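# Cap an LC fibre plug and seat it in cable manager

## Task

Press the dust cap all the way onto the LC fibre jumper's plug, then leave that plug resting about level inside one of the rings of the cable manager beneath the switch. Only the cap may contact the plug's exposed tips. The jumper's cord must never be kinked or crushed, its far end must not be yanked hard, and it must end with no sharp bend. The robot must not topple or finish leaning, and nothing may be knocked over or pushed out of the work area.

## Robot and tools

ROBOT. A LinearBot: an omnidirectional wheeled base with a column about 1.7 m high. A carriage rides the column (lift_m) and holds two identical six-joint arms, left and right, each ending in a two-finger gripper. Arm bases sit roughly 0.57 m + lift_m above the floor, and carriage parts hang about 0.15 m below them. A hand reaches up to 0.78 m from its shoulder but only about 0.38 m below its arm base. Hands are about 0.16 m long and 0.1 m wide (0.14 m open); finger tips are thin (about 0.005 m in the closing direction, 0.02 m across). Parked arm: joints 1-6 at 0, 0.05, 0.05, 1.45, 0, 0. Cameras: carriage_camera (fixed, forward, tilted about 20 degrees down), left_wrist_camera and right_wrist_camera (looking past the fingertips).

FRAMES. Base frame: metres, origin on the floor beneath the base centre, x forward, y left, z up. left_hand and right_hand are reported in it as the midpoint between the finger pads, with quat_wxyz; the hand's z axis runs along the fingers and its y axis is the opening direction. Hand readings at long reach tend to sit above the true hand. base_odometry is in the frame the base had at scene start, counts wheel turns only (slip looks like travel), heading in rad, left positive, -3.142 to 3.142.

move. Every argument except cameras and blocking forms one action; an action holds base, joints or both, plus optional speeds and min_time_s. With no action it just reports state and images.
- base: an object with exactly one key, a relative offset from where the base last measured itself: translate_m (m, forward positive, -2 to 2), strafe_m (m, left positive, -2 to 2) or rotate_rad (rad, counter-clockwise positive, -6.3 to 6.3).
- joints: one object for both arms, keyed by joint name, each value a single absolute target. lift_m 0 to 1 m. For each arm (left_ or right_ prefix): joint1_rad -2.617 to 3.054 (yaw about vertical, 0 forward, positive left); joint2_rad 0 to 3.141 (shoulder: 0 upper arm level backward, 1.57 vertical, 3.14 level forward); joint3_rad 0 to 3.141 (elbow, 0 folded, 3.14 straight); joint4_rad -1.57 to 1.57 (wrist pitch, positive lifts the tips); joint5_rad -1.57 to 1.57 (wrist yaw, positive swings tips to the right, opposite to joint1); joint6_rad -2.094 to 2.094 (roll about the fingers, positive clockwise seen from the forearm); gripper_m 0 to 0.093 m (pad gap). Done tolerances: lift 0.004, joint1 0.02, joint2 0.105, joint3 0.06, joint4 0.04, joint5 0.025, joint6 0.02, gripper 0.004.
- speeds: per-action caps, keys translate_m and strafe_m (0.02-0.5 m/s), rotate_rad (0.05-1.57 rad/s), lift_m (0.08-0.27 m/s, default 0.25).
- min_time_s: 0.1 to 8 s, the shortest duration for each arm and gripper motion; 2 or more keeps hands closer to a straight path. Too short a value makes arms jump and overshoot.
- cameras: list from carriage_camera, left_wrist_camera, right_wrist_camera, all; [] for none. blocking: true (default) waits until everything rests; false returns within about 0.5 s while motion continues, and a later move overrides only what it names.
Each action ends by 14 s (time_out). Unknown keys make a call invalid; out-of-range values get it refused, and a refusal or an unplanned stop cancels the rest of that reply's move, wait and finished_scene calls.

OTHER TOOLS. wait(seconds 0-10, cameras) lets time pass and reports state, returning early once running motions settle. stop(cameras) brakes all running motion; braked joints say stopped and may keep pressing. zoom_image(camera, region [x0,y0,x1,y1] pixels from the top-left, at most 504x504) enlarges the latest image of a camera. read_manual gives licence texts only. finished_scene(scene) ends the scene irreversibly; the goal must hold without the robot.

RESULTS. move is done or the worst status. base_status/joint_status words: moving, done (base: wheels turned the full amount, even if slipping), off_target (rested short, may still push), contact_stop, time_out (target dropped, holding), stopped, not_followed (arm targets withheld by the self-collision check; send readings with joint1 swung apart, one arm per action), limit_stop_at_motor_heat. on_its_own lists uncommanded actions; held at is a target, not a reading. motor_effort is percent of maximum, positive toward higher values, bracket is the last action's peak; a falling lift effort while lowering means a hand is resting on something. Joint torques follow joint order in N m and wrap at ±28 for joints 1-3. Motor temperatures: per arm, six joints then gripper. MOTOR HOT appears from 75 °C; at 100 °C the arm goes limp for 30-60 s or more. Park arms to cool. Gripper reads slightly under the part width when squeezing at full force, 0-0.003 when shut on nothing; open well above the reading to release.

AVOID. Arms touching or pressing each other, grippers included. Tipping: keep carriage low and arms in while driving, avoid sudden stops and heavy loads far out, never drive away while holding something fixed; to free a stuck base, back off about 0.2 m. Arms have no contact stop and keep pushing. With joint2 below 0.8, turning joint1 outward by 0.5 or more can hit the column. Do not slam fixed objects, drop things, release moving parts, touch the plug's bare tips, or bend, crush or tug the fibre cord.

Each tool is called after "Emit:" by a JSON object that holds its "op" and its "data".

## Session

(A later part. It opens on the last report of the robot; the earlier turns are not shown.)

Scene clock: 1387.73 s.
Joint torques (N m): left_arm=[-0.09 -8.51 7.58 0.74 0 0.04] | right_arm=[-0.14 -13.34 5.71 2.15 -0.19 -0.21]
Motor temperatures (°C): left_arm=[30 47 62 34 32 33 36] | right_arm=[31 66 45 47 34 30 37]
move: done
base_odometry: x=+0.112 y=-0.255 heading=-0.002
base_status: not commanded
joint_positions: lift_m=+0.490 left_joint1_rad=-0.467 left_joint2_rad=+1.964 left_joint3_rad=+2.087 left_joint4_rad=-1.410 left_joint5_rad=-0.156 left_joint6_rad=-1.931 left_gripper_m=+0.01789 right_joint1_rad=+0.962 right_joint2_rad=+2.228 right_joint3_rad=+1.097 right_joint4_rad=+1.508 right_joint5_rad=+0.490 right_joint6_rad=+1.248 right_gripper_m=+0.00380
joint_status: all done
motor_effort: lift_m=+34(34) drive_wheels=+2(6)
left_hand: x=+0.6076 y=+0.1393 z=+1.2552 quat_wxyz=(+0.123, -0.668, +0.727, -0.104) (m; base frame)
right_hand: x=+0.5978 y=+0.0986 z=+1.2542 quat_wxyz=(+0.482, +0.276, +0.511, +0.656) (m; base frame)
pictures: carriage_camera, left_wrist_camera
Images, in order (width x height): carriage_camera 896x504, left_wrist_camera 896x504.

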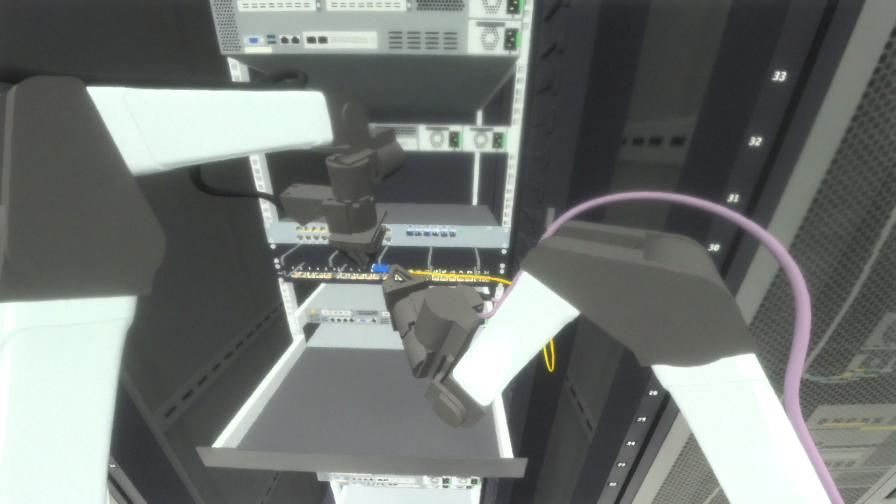

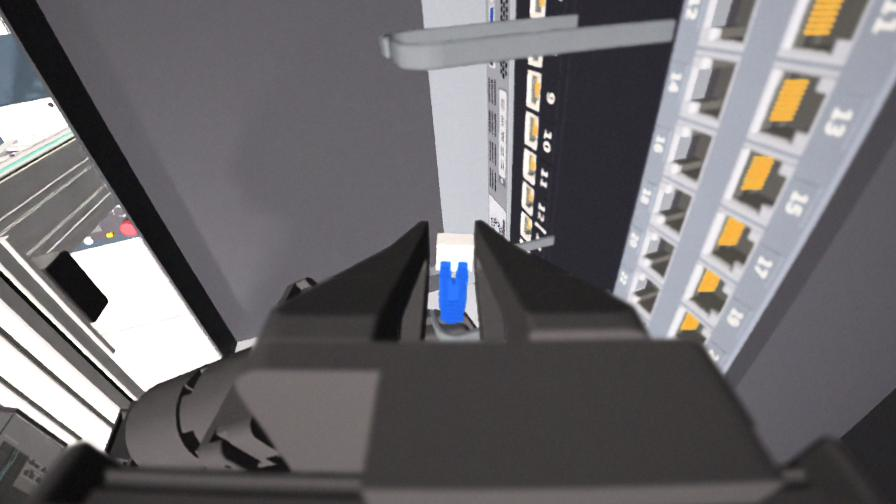

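Emit:
{"op": "move", "data": {"joints": {"left_gripper_m": 0.034}, "min_time_s": 2.0}}

Emit:
{"op": "move", "data": {"joints": {"left_joint1_rad": -0.476, "left_joint2_rad": 1.920, "left_joint3_rad": 2.179, "left_joint4_rad": -1.476, "left_joint5_rad": -0.145, "left_joint6_rad": -1.942}, "min_time_s": 2.0, "cameras": ["carriage_camera", "left_wrist_camera"]}}

Emit:
{"op": "zoom_image", "data": {"camera": "carriage_camera", "region": [340, 240, 420, 300]}}

Scene clock: 1417.13 s.
Joint torques (N m): left_arm=[-0.09 -8.49 7.6 0.74 0.01 0.04] | right_arm=[-0.14 -13.35 5.72 2.15 -0.19 -0.22]
Motor temperatures (°C): left_arm=[30 48 60 33 31 33 35] | right_arm=[31 65 44 48 32 30 37]
move: done
base_odometry: x=+0.112 y=-0.255 heading=-0.002
base_status: not commanded
joint_positions: lift_m=+0.490 left_joint1_rad=-0.467 left_joint2_rad=+1.964 left_joint3_rad=+2.087 left_joint4_rad=-1.410 left_joint5_rad=-0.156 left_joint6_rad=-1.931 left_gripper_m=+0.03387 right_joint1_rad=+0.962 right_joint2_rad=+2.228 right_joint3_rad=+1.097 right_joint4_rad=+1.508 right_joint5_rad=+0.490 right_joint6_rad=+1.248 right_gripper_m=+0.00380
joint_status: all done
motor_effort: lift_m=+34(34) drive_wheels=+2(7)
left_hand: x=+0.6076 y=+0.1393 z=+1.2552 quat_wxyz=(+0.123, -0.668, +0.727, -0.104) (m; base frame)
right_hand: x=+0.5978 y=+0.0986 z=+1.2542 quat_wxyz=(+0.482, +0.276, +0.511, +0.656) (m; base frame)
pictures: none

Scene clock: 1419.43 s.
Joint torques (N m): left_arm=[-0.65 -11.67 9.54 0.62 0.01 -0.07] | right_arm=[-0.14 -13.35 5.71 2.16 -0.19 -0.21]
Motor temperatures (°C): left_arm=[30 48 60 33 31 33 35] | right_arm=[31 65 44 48 32 30 37]
move: done
base_odometry: x=+0.112 y=-0.255 heading=-0.002
base_status: not commanded
joint_positions: lift_m=+0.490 left_joint1_rad=-0.467 left_joint2_rad=+1.957 left_joint3_rad=+2.147 left_joint4_rad=-1.464 left_joint5_rad=-0.156 left_joint6_rad=-1.931 left_gripper_m=+0.03387 right_joint1_rad=+0.962 right_joint2_rad=+2.228 right_joint3_rad=+1.097 right_joint4_rad=+1.508 right_joint5_rad=+0.490 right_joint6_rad=+1.248 right_gripper_m=+0.00380
joint_status: all done
motor_effort: lift_m=+34(34) drive_wheels=+1(6)
left_hand: x=+0.6029 y=+0.1417 z=+1.2721 quat_wxyz=(+0.125, -0.668, +0.726, -0.109) (m; base frame)
right_hand: x=+0.5978 y=+0.0986 z=+1.2542 quat_wxyz=(+0.482, +0.276, +0.511, +0.656) (m; base frame)
pictures: carriage_camera, left_wrist_camera
Images, in order (width x height): carriage_camera 896x504, left_wrist_camera 896x504.

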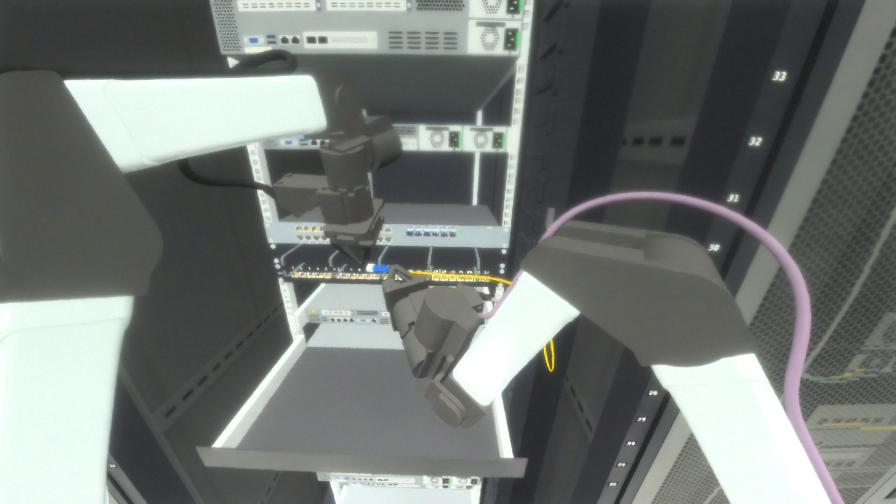

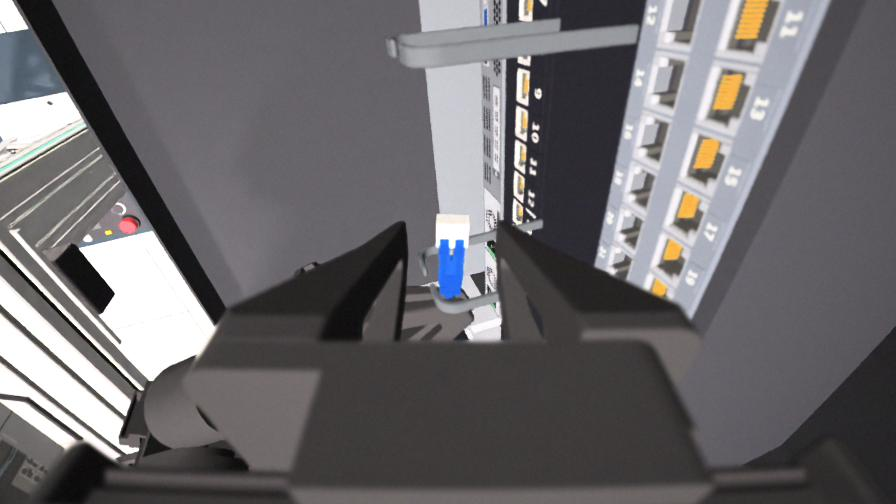

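Scaled by 6.300 from the camera's 896x504 image, which has a finer 1280x720 frame.

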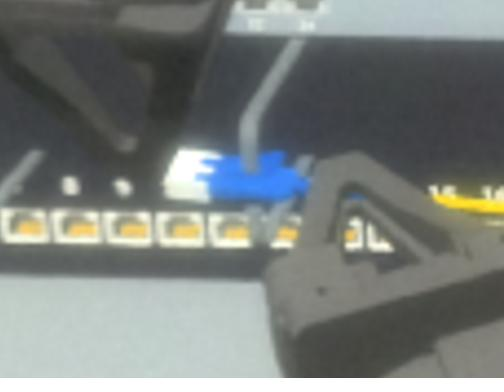

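Emit:
{"op": "zoom_image", "data": {"camera": "left_wrist_camera", "region": [400, 200, 510, 320]}}

Emit:
{"op": "zoom_image", "data": {"camera": "carriage_camera", "region": [355, 254, 397, 282]}}

Scaled by 4.200 from the camera's 896x504 image, which has a finer 1280x720 frame.

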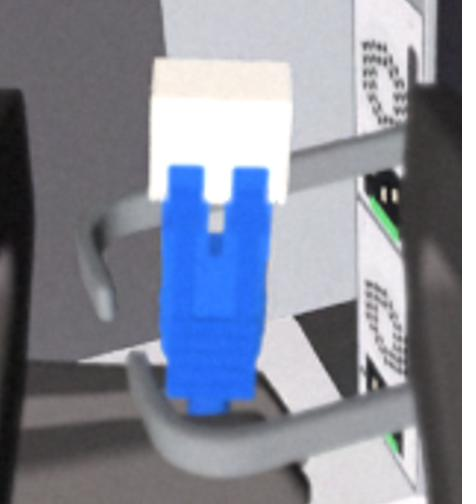

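Scaled by 12.000 from the camera's 896x504 image, which has a finer 1280x720 frame.

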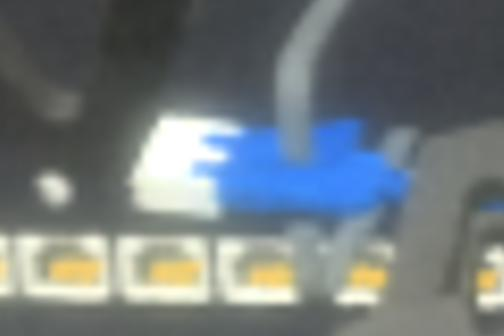

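Emit:
{"op": "move", "data": {"joints": {"left_joint2_rad": 1.865, "left_joint3_rad": 2.165}, "min_time_s": 1.0}}

Emit:
{"op": "move", "data": {"joints": {"left_joint1_rad": -0.436, "left_joint2_rad": 1.497, "left_joint3_rad": 1.770, "left_joint4_rad": -1.533, "left_joint5_rad": -0.137, "left_joint6_rad": -1.999}, "min_time_s": 2.0, "cameras": ["carriage_camera", "left_wrist_camera"]}}

Emit:
{"op": "move", "data": {"joints": {"right_joint1_rad": 0.977, "right_joint2_rad": 2.057, "right_joint3_rad": 1.056, "right_joint4_rad": 1.185, "right_joint5_rad": 0.533, "right_joint6_rad": 1.418}, "min_time_s": 2.0, "cameras": ["carriage_camera", "right_wrist_camera"]}}

Emit:
{"op": "zoom_image", "data": {"camera": "carriage_camera", "region": [340, 240, 420, 300]}}

Scene clock: 1456.43 s.
Joint torques (N m): left_arm=[-0.66 -11.02 8.24 0.74 0.01 -0.07] | right_arm=[-0.13 -13.33 5.71 2.16 -0.19 -0.21]
Motor temperatures (°C): left_arm=[30 55 60 33 30 33 35] | right_arm=[31 64 44 49 32 30 37]
move: done
base_odometry: x=+0.112 y=-0.255 heading=-0.002
base_status: not commanded
joint_positions: lift_m=+0.490 left_joint1_rad=-0.467 left_joint2_rad=+1.900 left_joint3_rad=+2.147 left_joint4_rad=-1.465 left_joint5_rad=-0.156 left_joint6_rad=-1.931 left_gripper_m=+0.03387 right_joint1_rad=+0.962 right_joint2_rad=+2.228 right_joint3_rad=+1.097 right_joint4_rad=+1.508 right_joint5_rad=+0.490 right_joint6_rad=+1.248 right_gripper_m=+0.00380
joint_status: all done
motor_effort: lift_m=+34(34) drive_wheels=+2(5)
left_hand: x=+0.5963 y=+0.1450 z=+1.2947 quat_wxyz=(+0.135, -0.666, +0.721, -0.135) (m; base frame)
right_hand: x=+0.5978 y=+0.0986 z=+1.2542 quat_wxyz=(+0.482, +0.276, +0.511, +0.656) (m; base frame)
pictures: none

Scene clock: 1458.73 s.
Joint torques (N m): left_arm=[0.76 -6.69 5.3 0.68 0.03 -0.07] | right_arm=[-0.14 -13.35 5.71 2.16 -0.2 -0.21]
Motor temperatures (°C): left_arm=[30 55 60 33 30 33 35] | right_arm=[31 64 44 49 32 30 37]
move: done
base_odometry: x=+0.112 y=-0.255 heading=-0.002
base_status: not commanded
joint_positions: lift_m=+0.490 left_joint1_rad=-0.444 left_joint2_rad=+1.520 left_joint3_rad=+1.784 left_joint4_rad=-1.523 left_joint5_rad=-0.150 left_joint6_rad=-1.988 left_gripper_m=+0.03387 right_joint1_rad=+0.962 right_joint2_rad=+2.228 right_joint3_rad=+1.097 right_joint4_rad=+1.508 right_joint5_rad=+0.490 right_joint6_rad=+1.248 right_gripper_m=+0.00380
joint_status: all done
motor_effort: lift_m=+34(34) drive_wheels=+3(6)
left_hand: x=+0.5000 y=+0.2001 z=+1.3090 quat_wxyz=(+0.123, -0.695, +0.698, -0.120) (m; base frame)
right_hand: x=+0.5978 y=+0.0986 z=+1.2542 quat_wxyz=(+0.482, +0.276, +0.511, +0.656) (m; base frame)
pictures: carriage_camera, left_wrist_camera
Images, in order (width x height): carriage_camera 896x504, left_wrist_camera 896x504.

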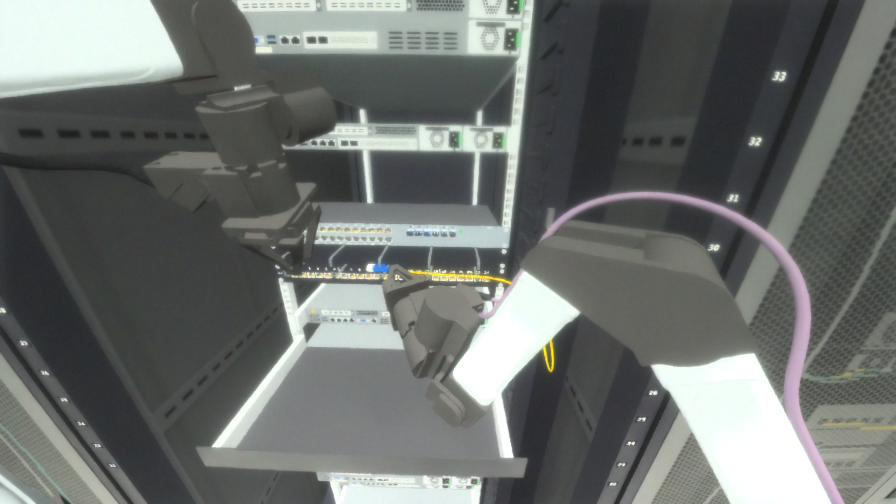

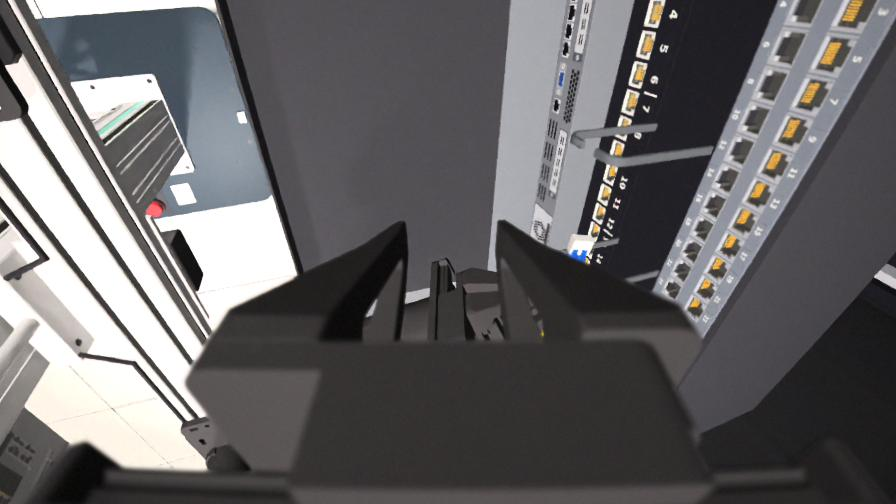

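Scene clock: 1461.03 s.
Joint torques (N m): left_arm=[0.73 -6.71 5.3 0.67 0.03 -0.07] | right_arm=[0.55 -14.3 5.01 2.21 0.03 -0.08]
Motor temperatures (°C): left_arm=[30 54 60 33 30 33 35] | right_arm=[31 65 44 48 32 30 37]
move: done
base_odometry: x=+0.112 y=-0.255 heading=-0.002
base_status: not commanded
joint_positions: lift_m=+0.490 left_joint1_rad=-0.444 left_joint2_rad=+1.520 left_joint3_rad=+1.784 left_joint4_rad=-1.523 left_joint5_rad=-0.150 left_joint6_rad=-1.988 left_gripper_m=+0.03387 right_joint1_rad=+0.971 right_joint2_rad=+2.086 right_joint3_rad=+1.068 right_joint4_rad=+1.200 right_joint5_rad=+0.523 right_joint6_rad=+1.407 right_gripper_m=+0.00380
joint_status: all done
motor_effort: lift_m=+34(34) drive_wheels=+3(6)
left_hand: x=+0.5000 y=+0.2001 z=+1.3090 quat_wxyz=(+0.123, -0.695, +0.698, -0.120) (m; base frame)
right_hand: x=+0.5980 y=+0.0988 z=+1.2510 quat_wxyz=(+0.430, +0.327, +0.561, +0.627) (m; base frame)
pictures: carriage_camera, right_wrist_camera
Images, in order (width x height): carriage_camera 896x504, right_wrist_camera 896x504.

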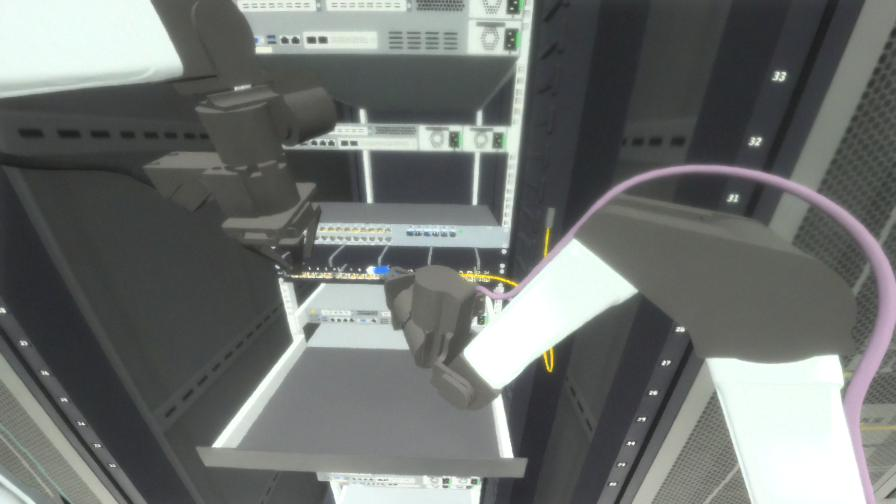

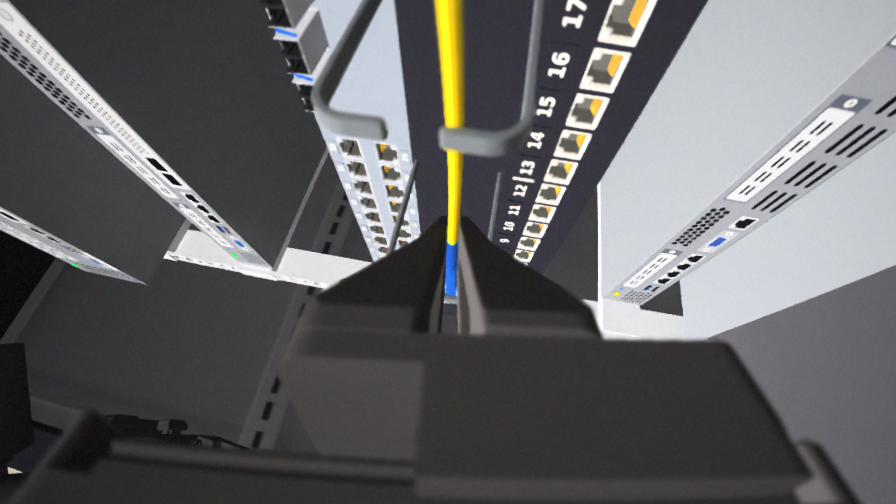

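Scaled by 6.300 from the camera's 896x504 image, which has a finer 1280x720 frame.

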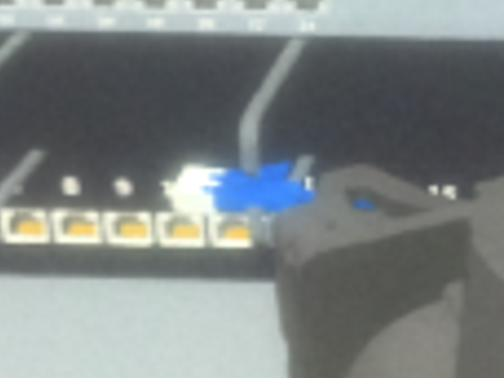

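Emit:
{"op": "move", "data": {"joints": {"right_joint1_rad": 0.982, "right_joint2_rad": 1.949, "right_joint3_rad": 1.121, "right_joint4_rad": 0.862, "right_joint5_rad": 0.551, "right_joint6_rad": 1.582}, "min_time_s": 2.0, "cameras": ["carriage_camera", "right_wrist_camera"]}}

Emit:
{"op": "zoom_image", "data": {"camera": "carriage_camera", "region": [340, 240, 420, 300]}}

Emit:
{"op": "zoom_image", "data": {"camera": "right_wrist_camera", "region": [360, 180, 560, 340]}}

Scene clock: 1467.50 s.
Joint torques (N m): left_arm=[0.73 -6.74 5.31 0.67 0.02 -0.07] | right_arm=[0.57 -13.87 8.87 2.3 0.11 -0.08]
Motor temperatures (°C): left_arm=[30 53 59 33 30 33 35] | right_arm=[31 65 44 48 32 30 37]
move: done
base_odometry: x=+0.112 y=-0.255 heading=-0.002
base_status: not commanded
joint_positions: lift_m=+0.490 left_joint1_rad=-0.444 left_joint2_rad=+1.520 left_joint3_rad=+1.784 left_joint4_rad=-1.523 left_joint5_rad=-0.149 left_joint6_rad=-1.988 left_gripper_m=+0.03387 right_joint1_rad=+0.976 right_joint2_rad=+1.977 right_joint3_rad=+1.097 right_joint4_rad=+0.877 right_joint5_rad=+0.540 right_joint6_rad=+1.571 right_gripper_m=+0.00380
joint_status: all done
motor_effort: lift_m=+34(34) drive_wheels=+3(5)
left_hand: x=+0.5000 y=+0.2000 z=+1.3090 quat_wxyz=(+0.123, -0.695, +0.698, -0.120) (m; base frame)
right_hand: x=+0.5976 y=+0.0983 z=+1.2486 quat_wxyz=(+0.380, +0.380, +0.597, +0.595) (m; base frame)
pictures: carriage_camera, right_wrist_camera
Images, in order (width x height): carriage_camera 896x504, right_wrist_camera 896x504.

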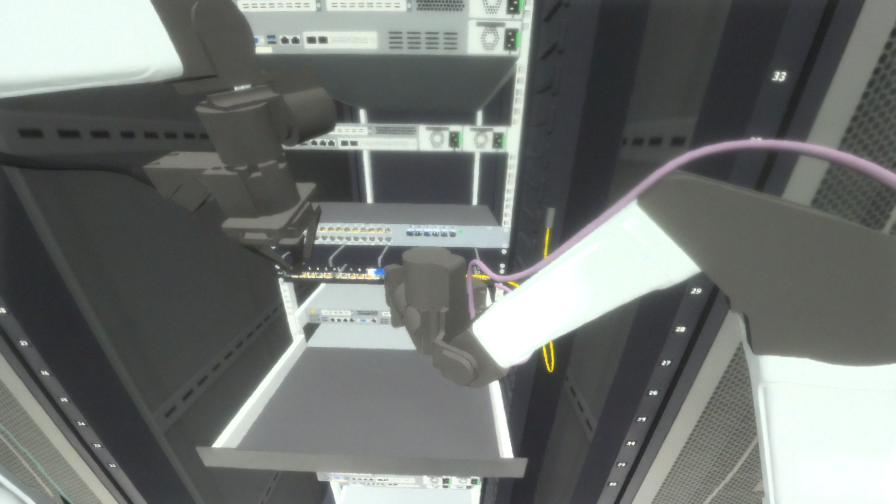

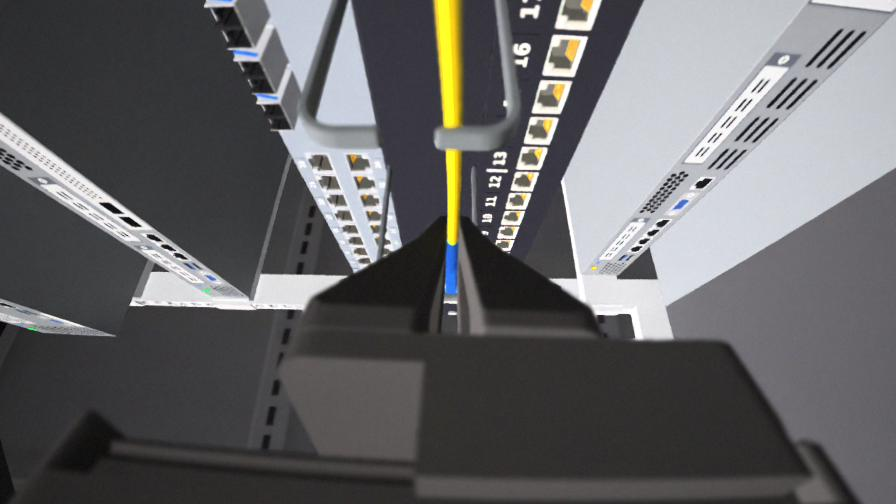

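Scaled by 6.300 from the camera's 896x504 image, which has a finer 1280x720 frame.

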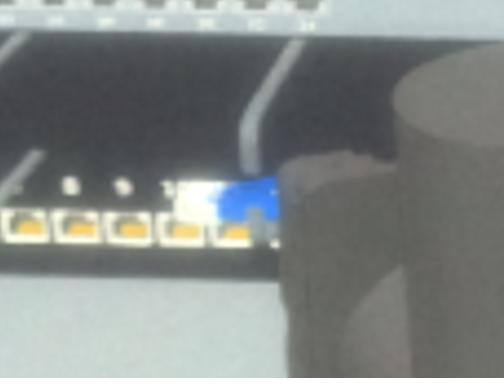

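Scaled by 2.520 from the camera's 896x504 image, which has a finer 1280x720 frame.

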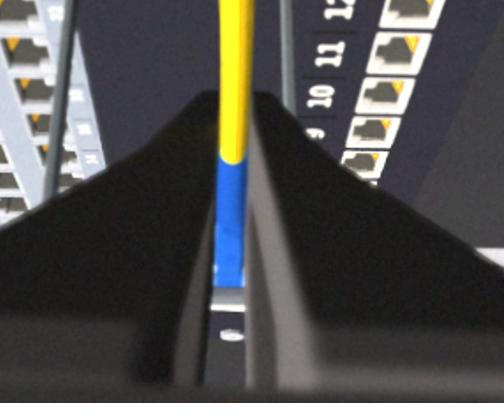

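Emit:
{"op": "move", "data": {"base": {"translate_m": 0.005}, "speeds": {"translate_m": 0.02}}}

Emit:
{"op": "move", "data": {"joints": {"lift_m": 0.483}, "speeds": {"lift_m": 0.08}, "cameras": ["carriage_camera", "left_wrist_camera"]}}

Emit:
{"op": "zoom_image", "data": {"camera": "carriage_camera", "region": [355, 254, 397, 282]}}

Emit:
{"op": "zoom_image", "data": {"camera": "left_wrist_camera", "region": [540, 200, 660, 300]}}

Scene clock: 1473.33 s.
Joint torques (N m): left_arm=[0.75 -6.42 5.3 0.7 0.02 -0.06] | right_arm=[0.59 -13.72 8.85 2.33 0.09 -0.09]
Motor temperatures (°C): left_arm=[30 52 59 33 30 33 35] | right_arm=[31 66 44 48 32 30 37]
move: done
base_odometry: x=+0.117 y=-0.256 heading=-0.002
base_status: done
joint_positions: lift_m=+0.490 left_joint1_rad=-0.444 left_joint2_rad=+1.517 left_joint3_rad=+1.784 left_joint4_rad=-1.525 left_joint5_rad=-0.149 left_joint6_rad=-1.988 left_gripper_m=+0.03387 right_joint1_rad=+0.976 right_joint2_rad=+1.976 right_joint3_rad=+1.097 right_joint4_rad=+0.874 right_joint5_rad=+0.542 right_joint6_rad=+1.572 right_gripper_m=+0.00380
joint_status: not commanded
motor_effort: lift_m=+34(34) drive_wheels=+0(10)
left_hand: x=+0.4991 y=+0.2004 z=+1.3098 quat_wxyz=(+0.123, -0.695, +0.698, -0.121) (m; base frame)
right_hand: x=+0.5977 y=+0.0979 z=+1.2488 quat_wxyz=(+0.380, +0.381, +0.597, +0.594) (m; base frame)
pictures: none

Scene clock: 1473.83 s.
Joint torques (N m): left_arm=[0.73 -6.19 5.59 0.74 0.02 -0.07] | right_arm=[0.65 -13.23 8.51 2.4 0.11 -0.1]
Motor temperatures (°C): left_arm=[30 52 59 33 30 33 35] | right_arm=[31 66 45 48 32 30 37]
move: done
base_odometry: x=+0.117 y=-0.256 heading=-0.002
base_status: not commanded
joint_positions: lift_m=+0.483 left_joint1_rad=-0.444 left_joint2_rad=+1.513 left_joint3_rad=+1.781 left_joint4_rad=-1.527 left_joint5_rad=-0.148 left_joint6_rad=-1.988 left_gripper_m=+0.03387 right_joint1_rad=+0.976 right_joint2_rad=+1.970 right_joint3_rad=+1.101 right_joint4_rad=+0.868 right_joint5_rad=+0.542 right_joint6_rad=+1.572 right_gripper_m=+0.00380
joint_status: all done
motor_effort: lift_m=+34(34) drive_wheels=-1(5)
left_hand: x=+0.4977 y=+0.2009 z=+1.3024 quat_wxyz=(+0.122, -0.696, +0.698, -0.119) (m; base frame)
right_hand: x=+0.5977 y=+0.0980 z=+1.2452 quat_wxyz=(+0.380, +0.381, +0.596, +0.596) (m; base frame)
pictures: carriage_camera, left_wrist_camera
Images, in order (width x height): carriage_camera 896x504, left_wrist_camera 896x504.

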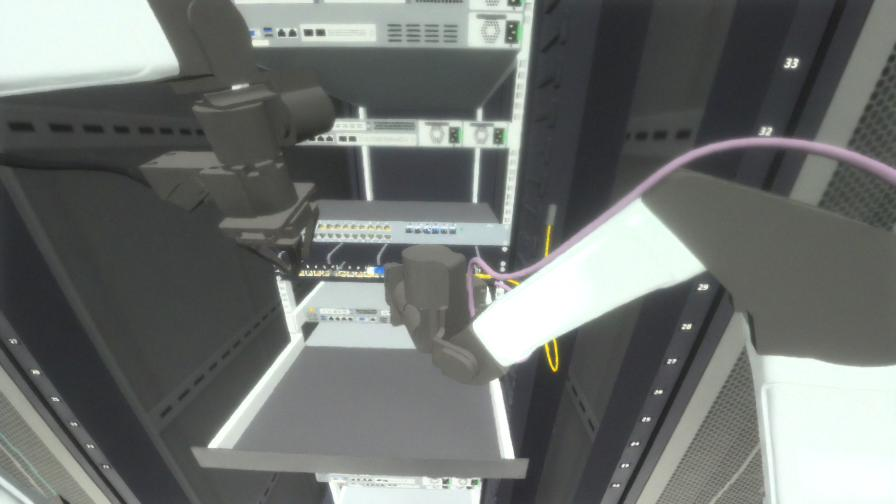

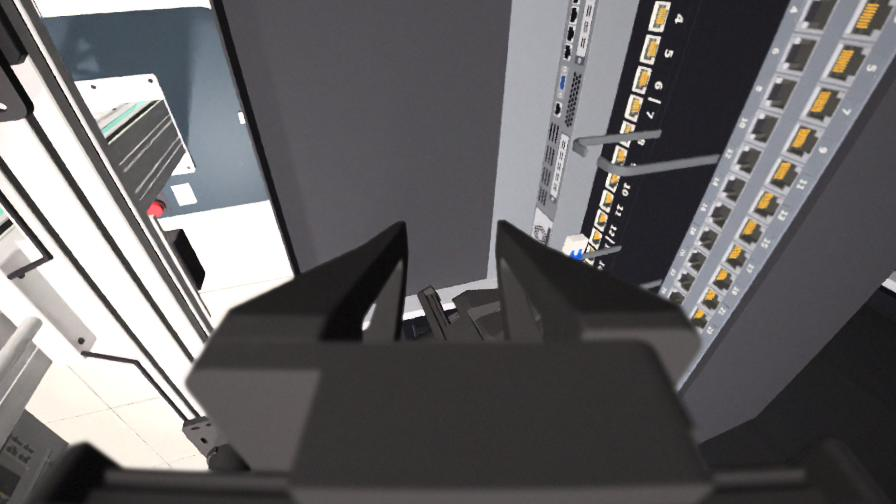

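Scaled by 12.000 from the camera's 896x504 image, which has a finer 1280x720 frame.

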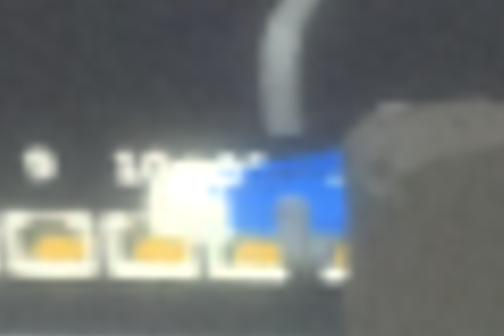

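Scaled by 4.200 from the camera's 896x504 image, which has a finer 1280x720 frame.

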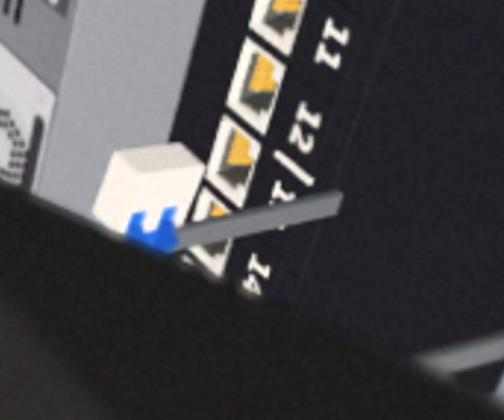

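Emit:
{"op": "move", "data": {"joints": {"lift_m": 0.479}, "speeds": {"lift_m": 0.08}}}

Emit:
{"op": "move", "data": {"joints": {"right_gripper_m": 0.018}, "min_time_s": 4.0, "cameras": ["carriage_camera", "right_wrist_camera"]}}

Emit:
{"op": "zoom_image", "data": {"camera": "right_wrist_camera", "region": [360, 180, 560, 340]}}

Emit:
{"op": "zoom_image", "data": {"camera": "carriage_camera", "region": [355, 254, 397, 282]}}

Scene clock: 1485.87 s.
Joint torques (N m): left_arm=[0.73 -6.04 5.63 0.75 0.01 -0.05] | right_arm=[0.61 -12.98 8.47 2.42 0.1 -0.11]
Motor temperatures (°C): left_arm=[29 51 58 33 30 33 34] | right_arm=[31 66 46 48 32 30 37]
move: done
base_odometry: x=+0.117 y=-0.256 heading=-0.002
base_status: not commanded
joint_positions: lift_m=+0.479 left_joint1_rad=-0.444 left_joint2_rad=+1.512 left_joint3_rad=+1.780 left_joint4_rad=-1.530 left_joint5_rad=-0.147 left_joint6_rad=-1.989 left_gripper_m=+0.03387 right_joint1_rad=+0.976 right_joint2_rad=+1.968 right_joint3_rad=+1.102 right_joint4_rad=+0.867 right_joint5_rad=+0.543 right_joint6_rad=+1.573 right_gripper_m=+0.00380
joint_status: all done
motor_effort: lift_m=+34(35) drive_wheels=+2(4)
left_hand: x=+0.4968 y=+0.2012 z=+1.2983 quat_wxyz=(+0.121, -0.696, +0.698, -0.118) (m; base frame)
right_hand: x=+0.5977 y=+0.0978 z=+1.2426 quat_wxyz=(+0.380, +0.381, +0.595, +0.597) (m; base frame)
pictures: none

Scene clock: 1490.17 s.
Joint torques (N m): left_arm=[0.75 -6.01 5.65 0.74 0.01 -0.06] | right_arm=[0.57 -12.97 8.44 2.42 0.1 -0.11]
Motor temperatures (°C): left_arm=[29 51 58 33 30 33 34] | right_arm=[31 65 47 48 32 30 36]
move: done
base_odometry: x=+0.117 y=-0.256 heading=-0.002
base_status: not commanded
joint_positions: lift_m=+0.479 left_joint1_rad=-0.444 left_joint2_rad=+1.512 left_joint3_rad=+1.780 left_joint4_rad=-1.530 left_joint5_rad=-0.147 left_joint6_rad=-1.989 left_gripper_m=+0.03387 right_joint1_rad=+0.976 right_joint2_rad=+1.968 right_joint3_rad=+1.102 right_joint4_rad=+0.867 right_joint5_rad=+0.543 right_joint6_rad=+1.573 right_gripper_m=+0.01789
joint_status: all done
motor_effort: lift_m=+34(34) drive_wheels=+2(6)
left_hand: x=+0.4968 y=+0.2012 z=+1.2983 quat_wxyz=(+0.121, -0.696, +0.698, -0.118) (m; base frame)
right_hand: x=+0.5977 y=+0.0978 z=+1.2426 quat_wxyz=(+0.380, +0.381, +0.595, +0.597) (m; base frame)
pictures: carriage_camera, right_wrist_camera
Images, in order (width x height): carriage_camera 896x504, right_wrist_camera 896x504.

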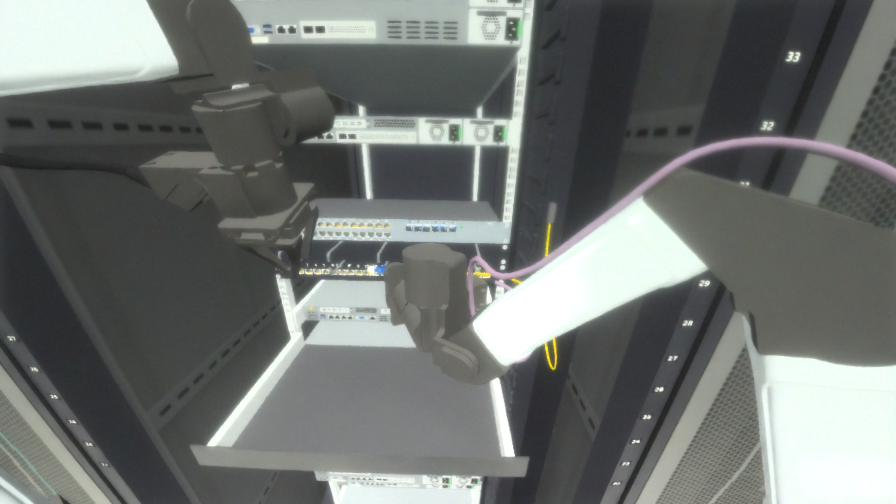

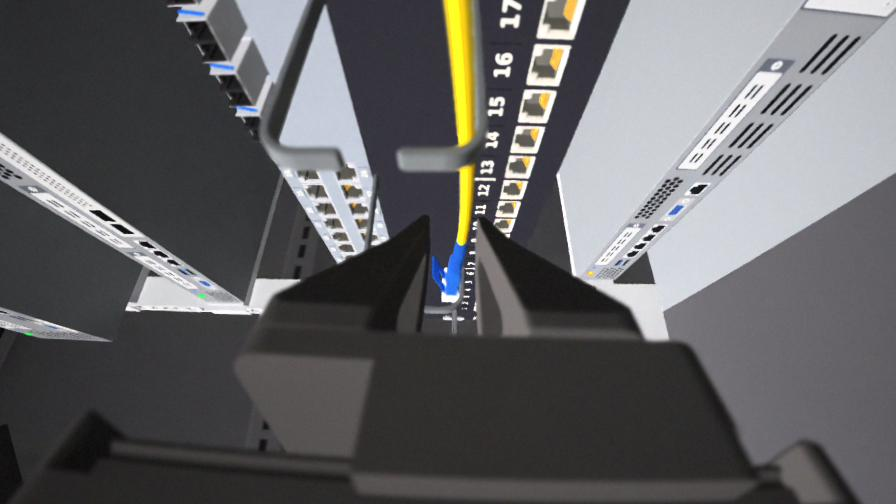

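Scaled by 2.520 from the camera's 896x504 image, which has a finer 1280x720 frame.

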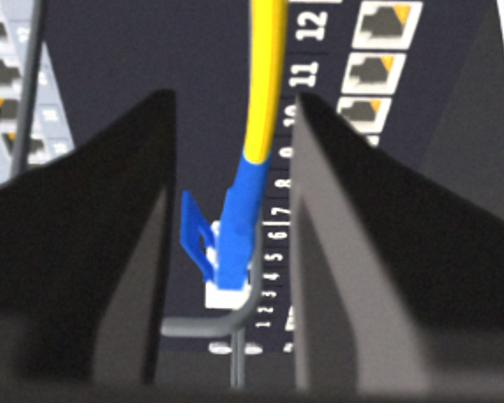

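Scaled by 12.000 from the camera's 896x504 image, which has a finer 1280x720 frame.

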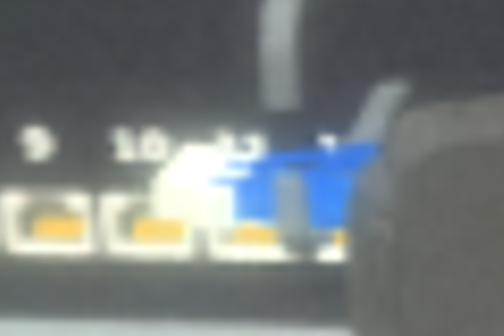

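Emit:
{"op": "move", "data": {"joints": {"right_gripper_m": 0.045}, "min_time_s": 2.0, "cameras": []}}

Emit:
{"op": "move", "data": {"base": {"translate_m": -0.1}, "speeds": {"translate_m": 0.06}, "cameras": ["all"]}}

Emit:
{"op": "zoom_image", "data": {"camera": "right_wrist_camera", "region": [380, 120, 600, 300]}}

Emit:
{"op": "zoom_image", "data": {"camera": "carriage_camera", "region": [350, 250, 460, 310]}}

Emit:
{"op": "zoom_image", "data": {"camera": "left_wrist_camera", "region": [540, 180, 760, 320]}}

Scene clock: 1501.50 s.
Joint torques (N m): left_arm=[0.73 -6.02 5.67 0.75 0.01 -0.06] | right_arm=[0.59 -12.97 8.47 2.42 0.1 -0.11]
Motor temperatures (°C): left_arm=[29 50 58 33 30 33 34] | right_arm=[31 65 47 48 32 30 36]
move: done
base_odometry: x=+0.117 y=-0.256 heading=-0.002
base_status: not commanded
joint_positions: lift_m=+0.479 left_joint1_rad=-0.444 left_joint2_rad=+1.512 left_joint3_rad=+1.780 left_joint4_rad=-1.530 left_joint5_rad=-0.147 left_joint6_rad=-1.989 left_gripper_m=+0.03387 right_joint1_rad=+0.976 right_joint2_rad=+1.968 right_joint3_rad=+1.102 right_joint4_rad=+0.867 right_joint5_rad=+0.543 right_joint6_rad=+1.573 right_gripper_m=+0.04486
joint_status: all done
motor_effort: lift_m=+34(34) drive_wheels=+0(6)
left_hand: x=+0.4968 y=+0.2012 z=+1.2983 quat_wxyz=(+0.121, -0.696, +0.698, -0.118) (m; base frame)
right_hand: x=+0.5977 y=+0.0978 z=+1.2426 quat_wxyz=(+0.380, +0.381, +0.595, +0.597) (m; base frame)
pictures: none
No camera images: "cameras" was empty.

Scene clock: 1503.70 s.
Joint torques (N m): left_arm=[0.7 -5.94 5.67 0.75 0 -0.06] | right_arm=[0.2 -12.94 8.46 2.42 0.1 -0.11]
Motor temperatures (°C): left_arm=[29 50 58 33 30 33 34] | right_arm=[31 65 47 48 32 30 36]
move: done
base_odometry: x=+0.017 y=-0.255 heading=-0.002
base_status: done
joint_positions: lift_m=+0.479 left_joint1_rad=-0.444 left_joint2_rad=+1.512 left_joint3_rad=+1.780 left_joint4_rad=-1.530 left_joint5_rad=-0.147 left_joint6_rad=-1.989 left_gripper_m=+0.03387 right_joint1_rad=+0.980 right_joint2_rad=+1.968 right_joint3_rad=+1.102 right_joint4_rad=+0.867 right_joint5_rad=+0.543 right_joint6_rad=+1.573 right_gripper_m=+0.04486
joint_status: not commanded
motor_effort: lift_m=+34(34) drive_wheels=-2(8)
left_hand: x=+0.4967 y=+0.2012 z=+1.2984 quat_wxyz=(+0.121, -0.696, +0.698, -0.118) (m; base frame)
right_hand: x=+0.5962 y=+0.0992 z=+1.2426 quat_wxyz=(+0.379, +0.380, +0.596, +0.597) (m; base frame)
pictures: carriage_camera, left_wrist_camera, right_wrist_camera
Images, in order (width x height): carriage_camera 896x504, left_wrist_camera 896x504, right_wrist_camera 896x504.

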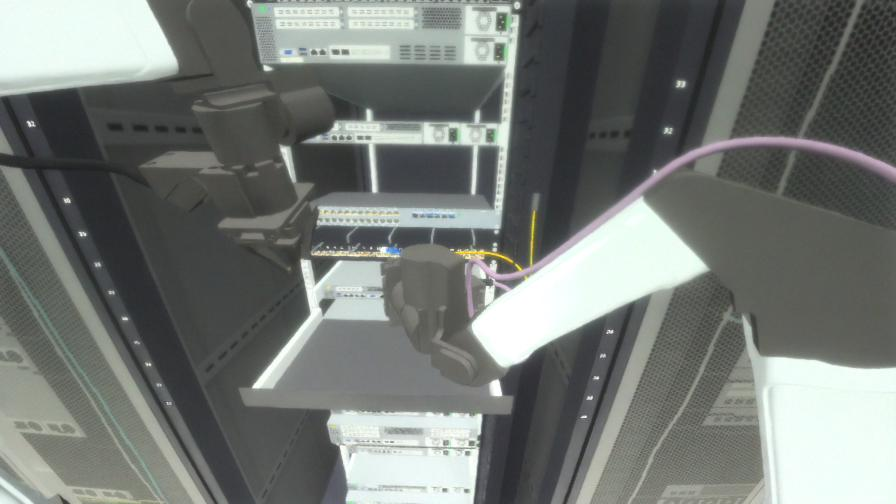

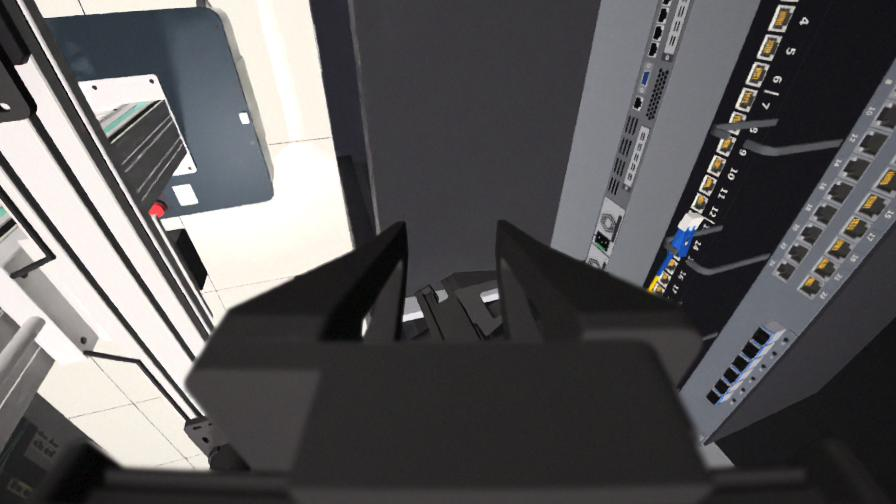

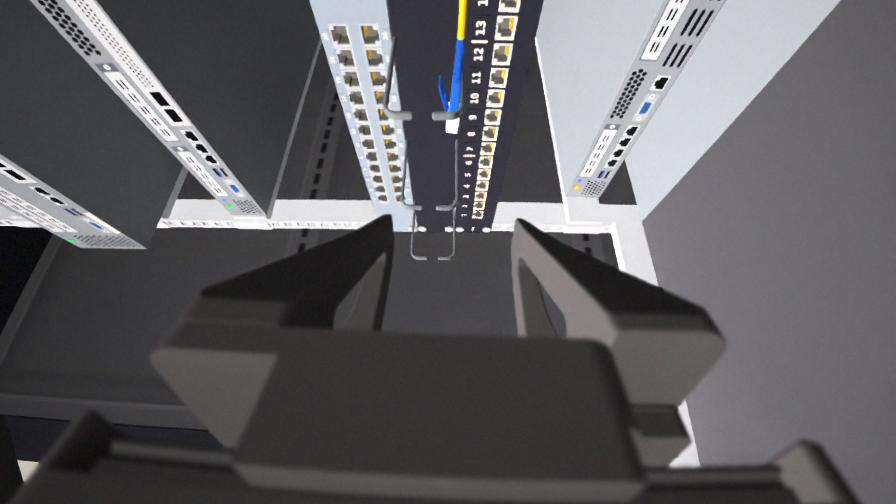

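Scaled by 2.291 from the camera's 896x504 image, which has a finer 1280x720 frame.

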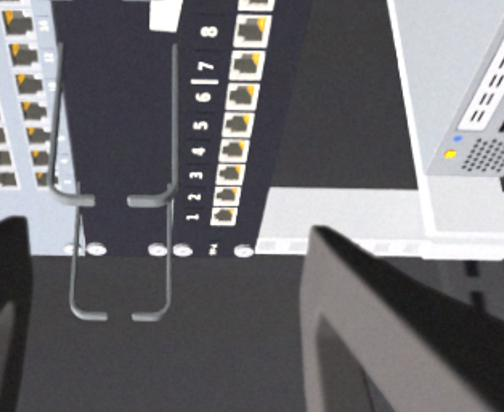

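Scaled by 4.582 from the camera's 896x504 image, which has a finer 1280x720 frame.

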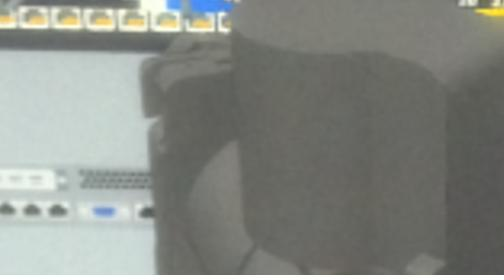

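Scaled by 2.291 from the camera's 896x504 image, which has a finer 1280x720 frame.

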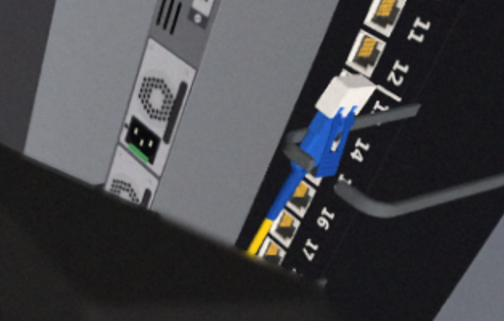

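Emit:
{"op": "zoom_image", "data": {"camera": "left_wrist_camera", "region": [640, 200, 730, 300]}}

Emit:
{"op": "zoom_image", "data": {"camera": "right_wrist_camera", "region": [400, 30, 510, 150]}}

Emit:
{"op": "zoom_image", "data": {"camera": "carriage_camera", "region": [370, 236, 412, 264]}}

Scaled by 5.040 from the camera's 896x504 image, which has a finer 1280x720 frame.

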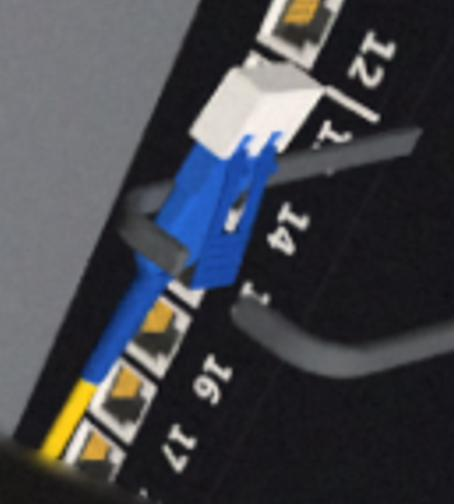

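Scaled by 4.200 from the camera's 896x504 image, which has a finer 1280x720 frame.

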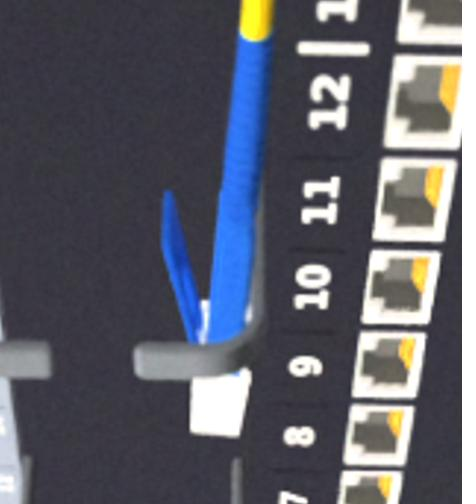

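Scaled by 12.000 from the camera's 896x504 image, which has a finer 1280x720 frame.

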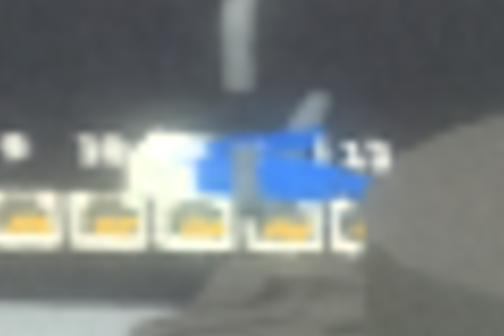

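Emit:
{"op": "finished_scene", "data": {"scene": 2}}

The scene is finished: the task was done.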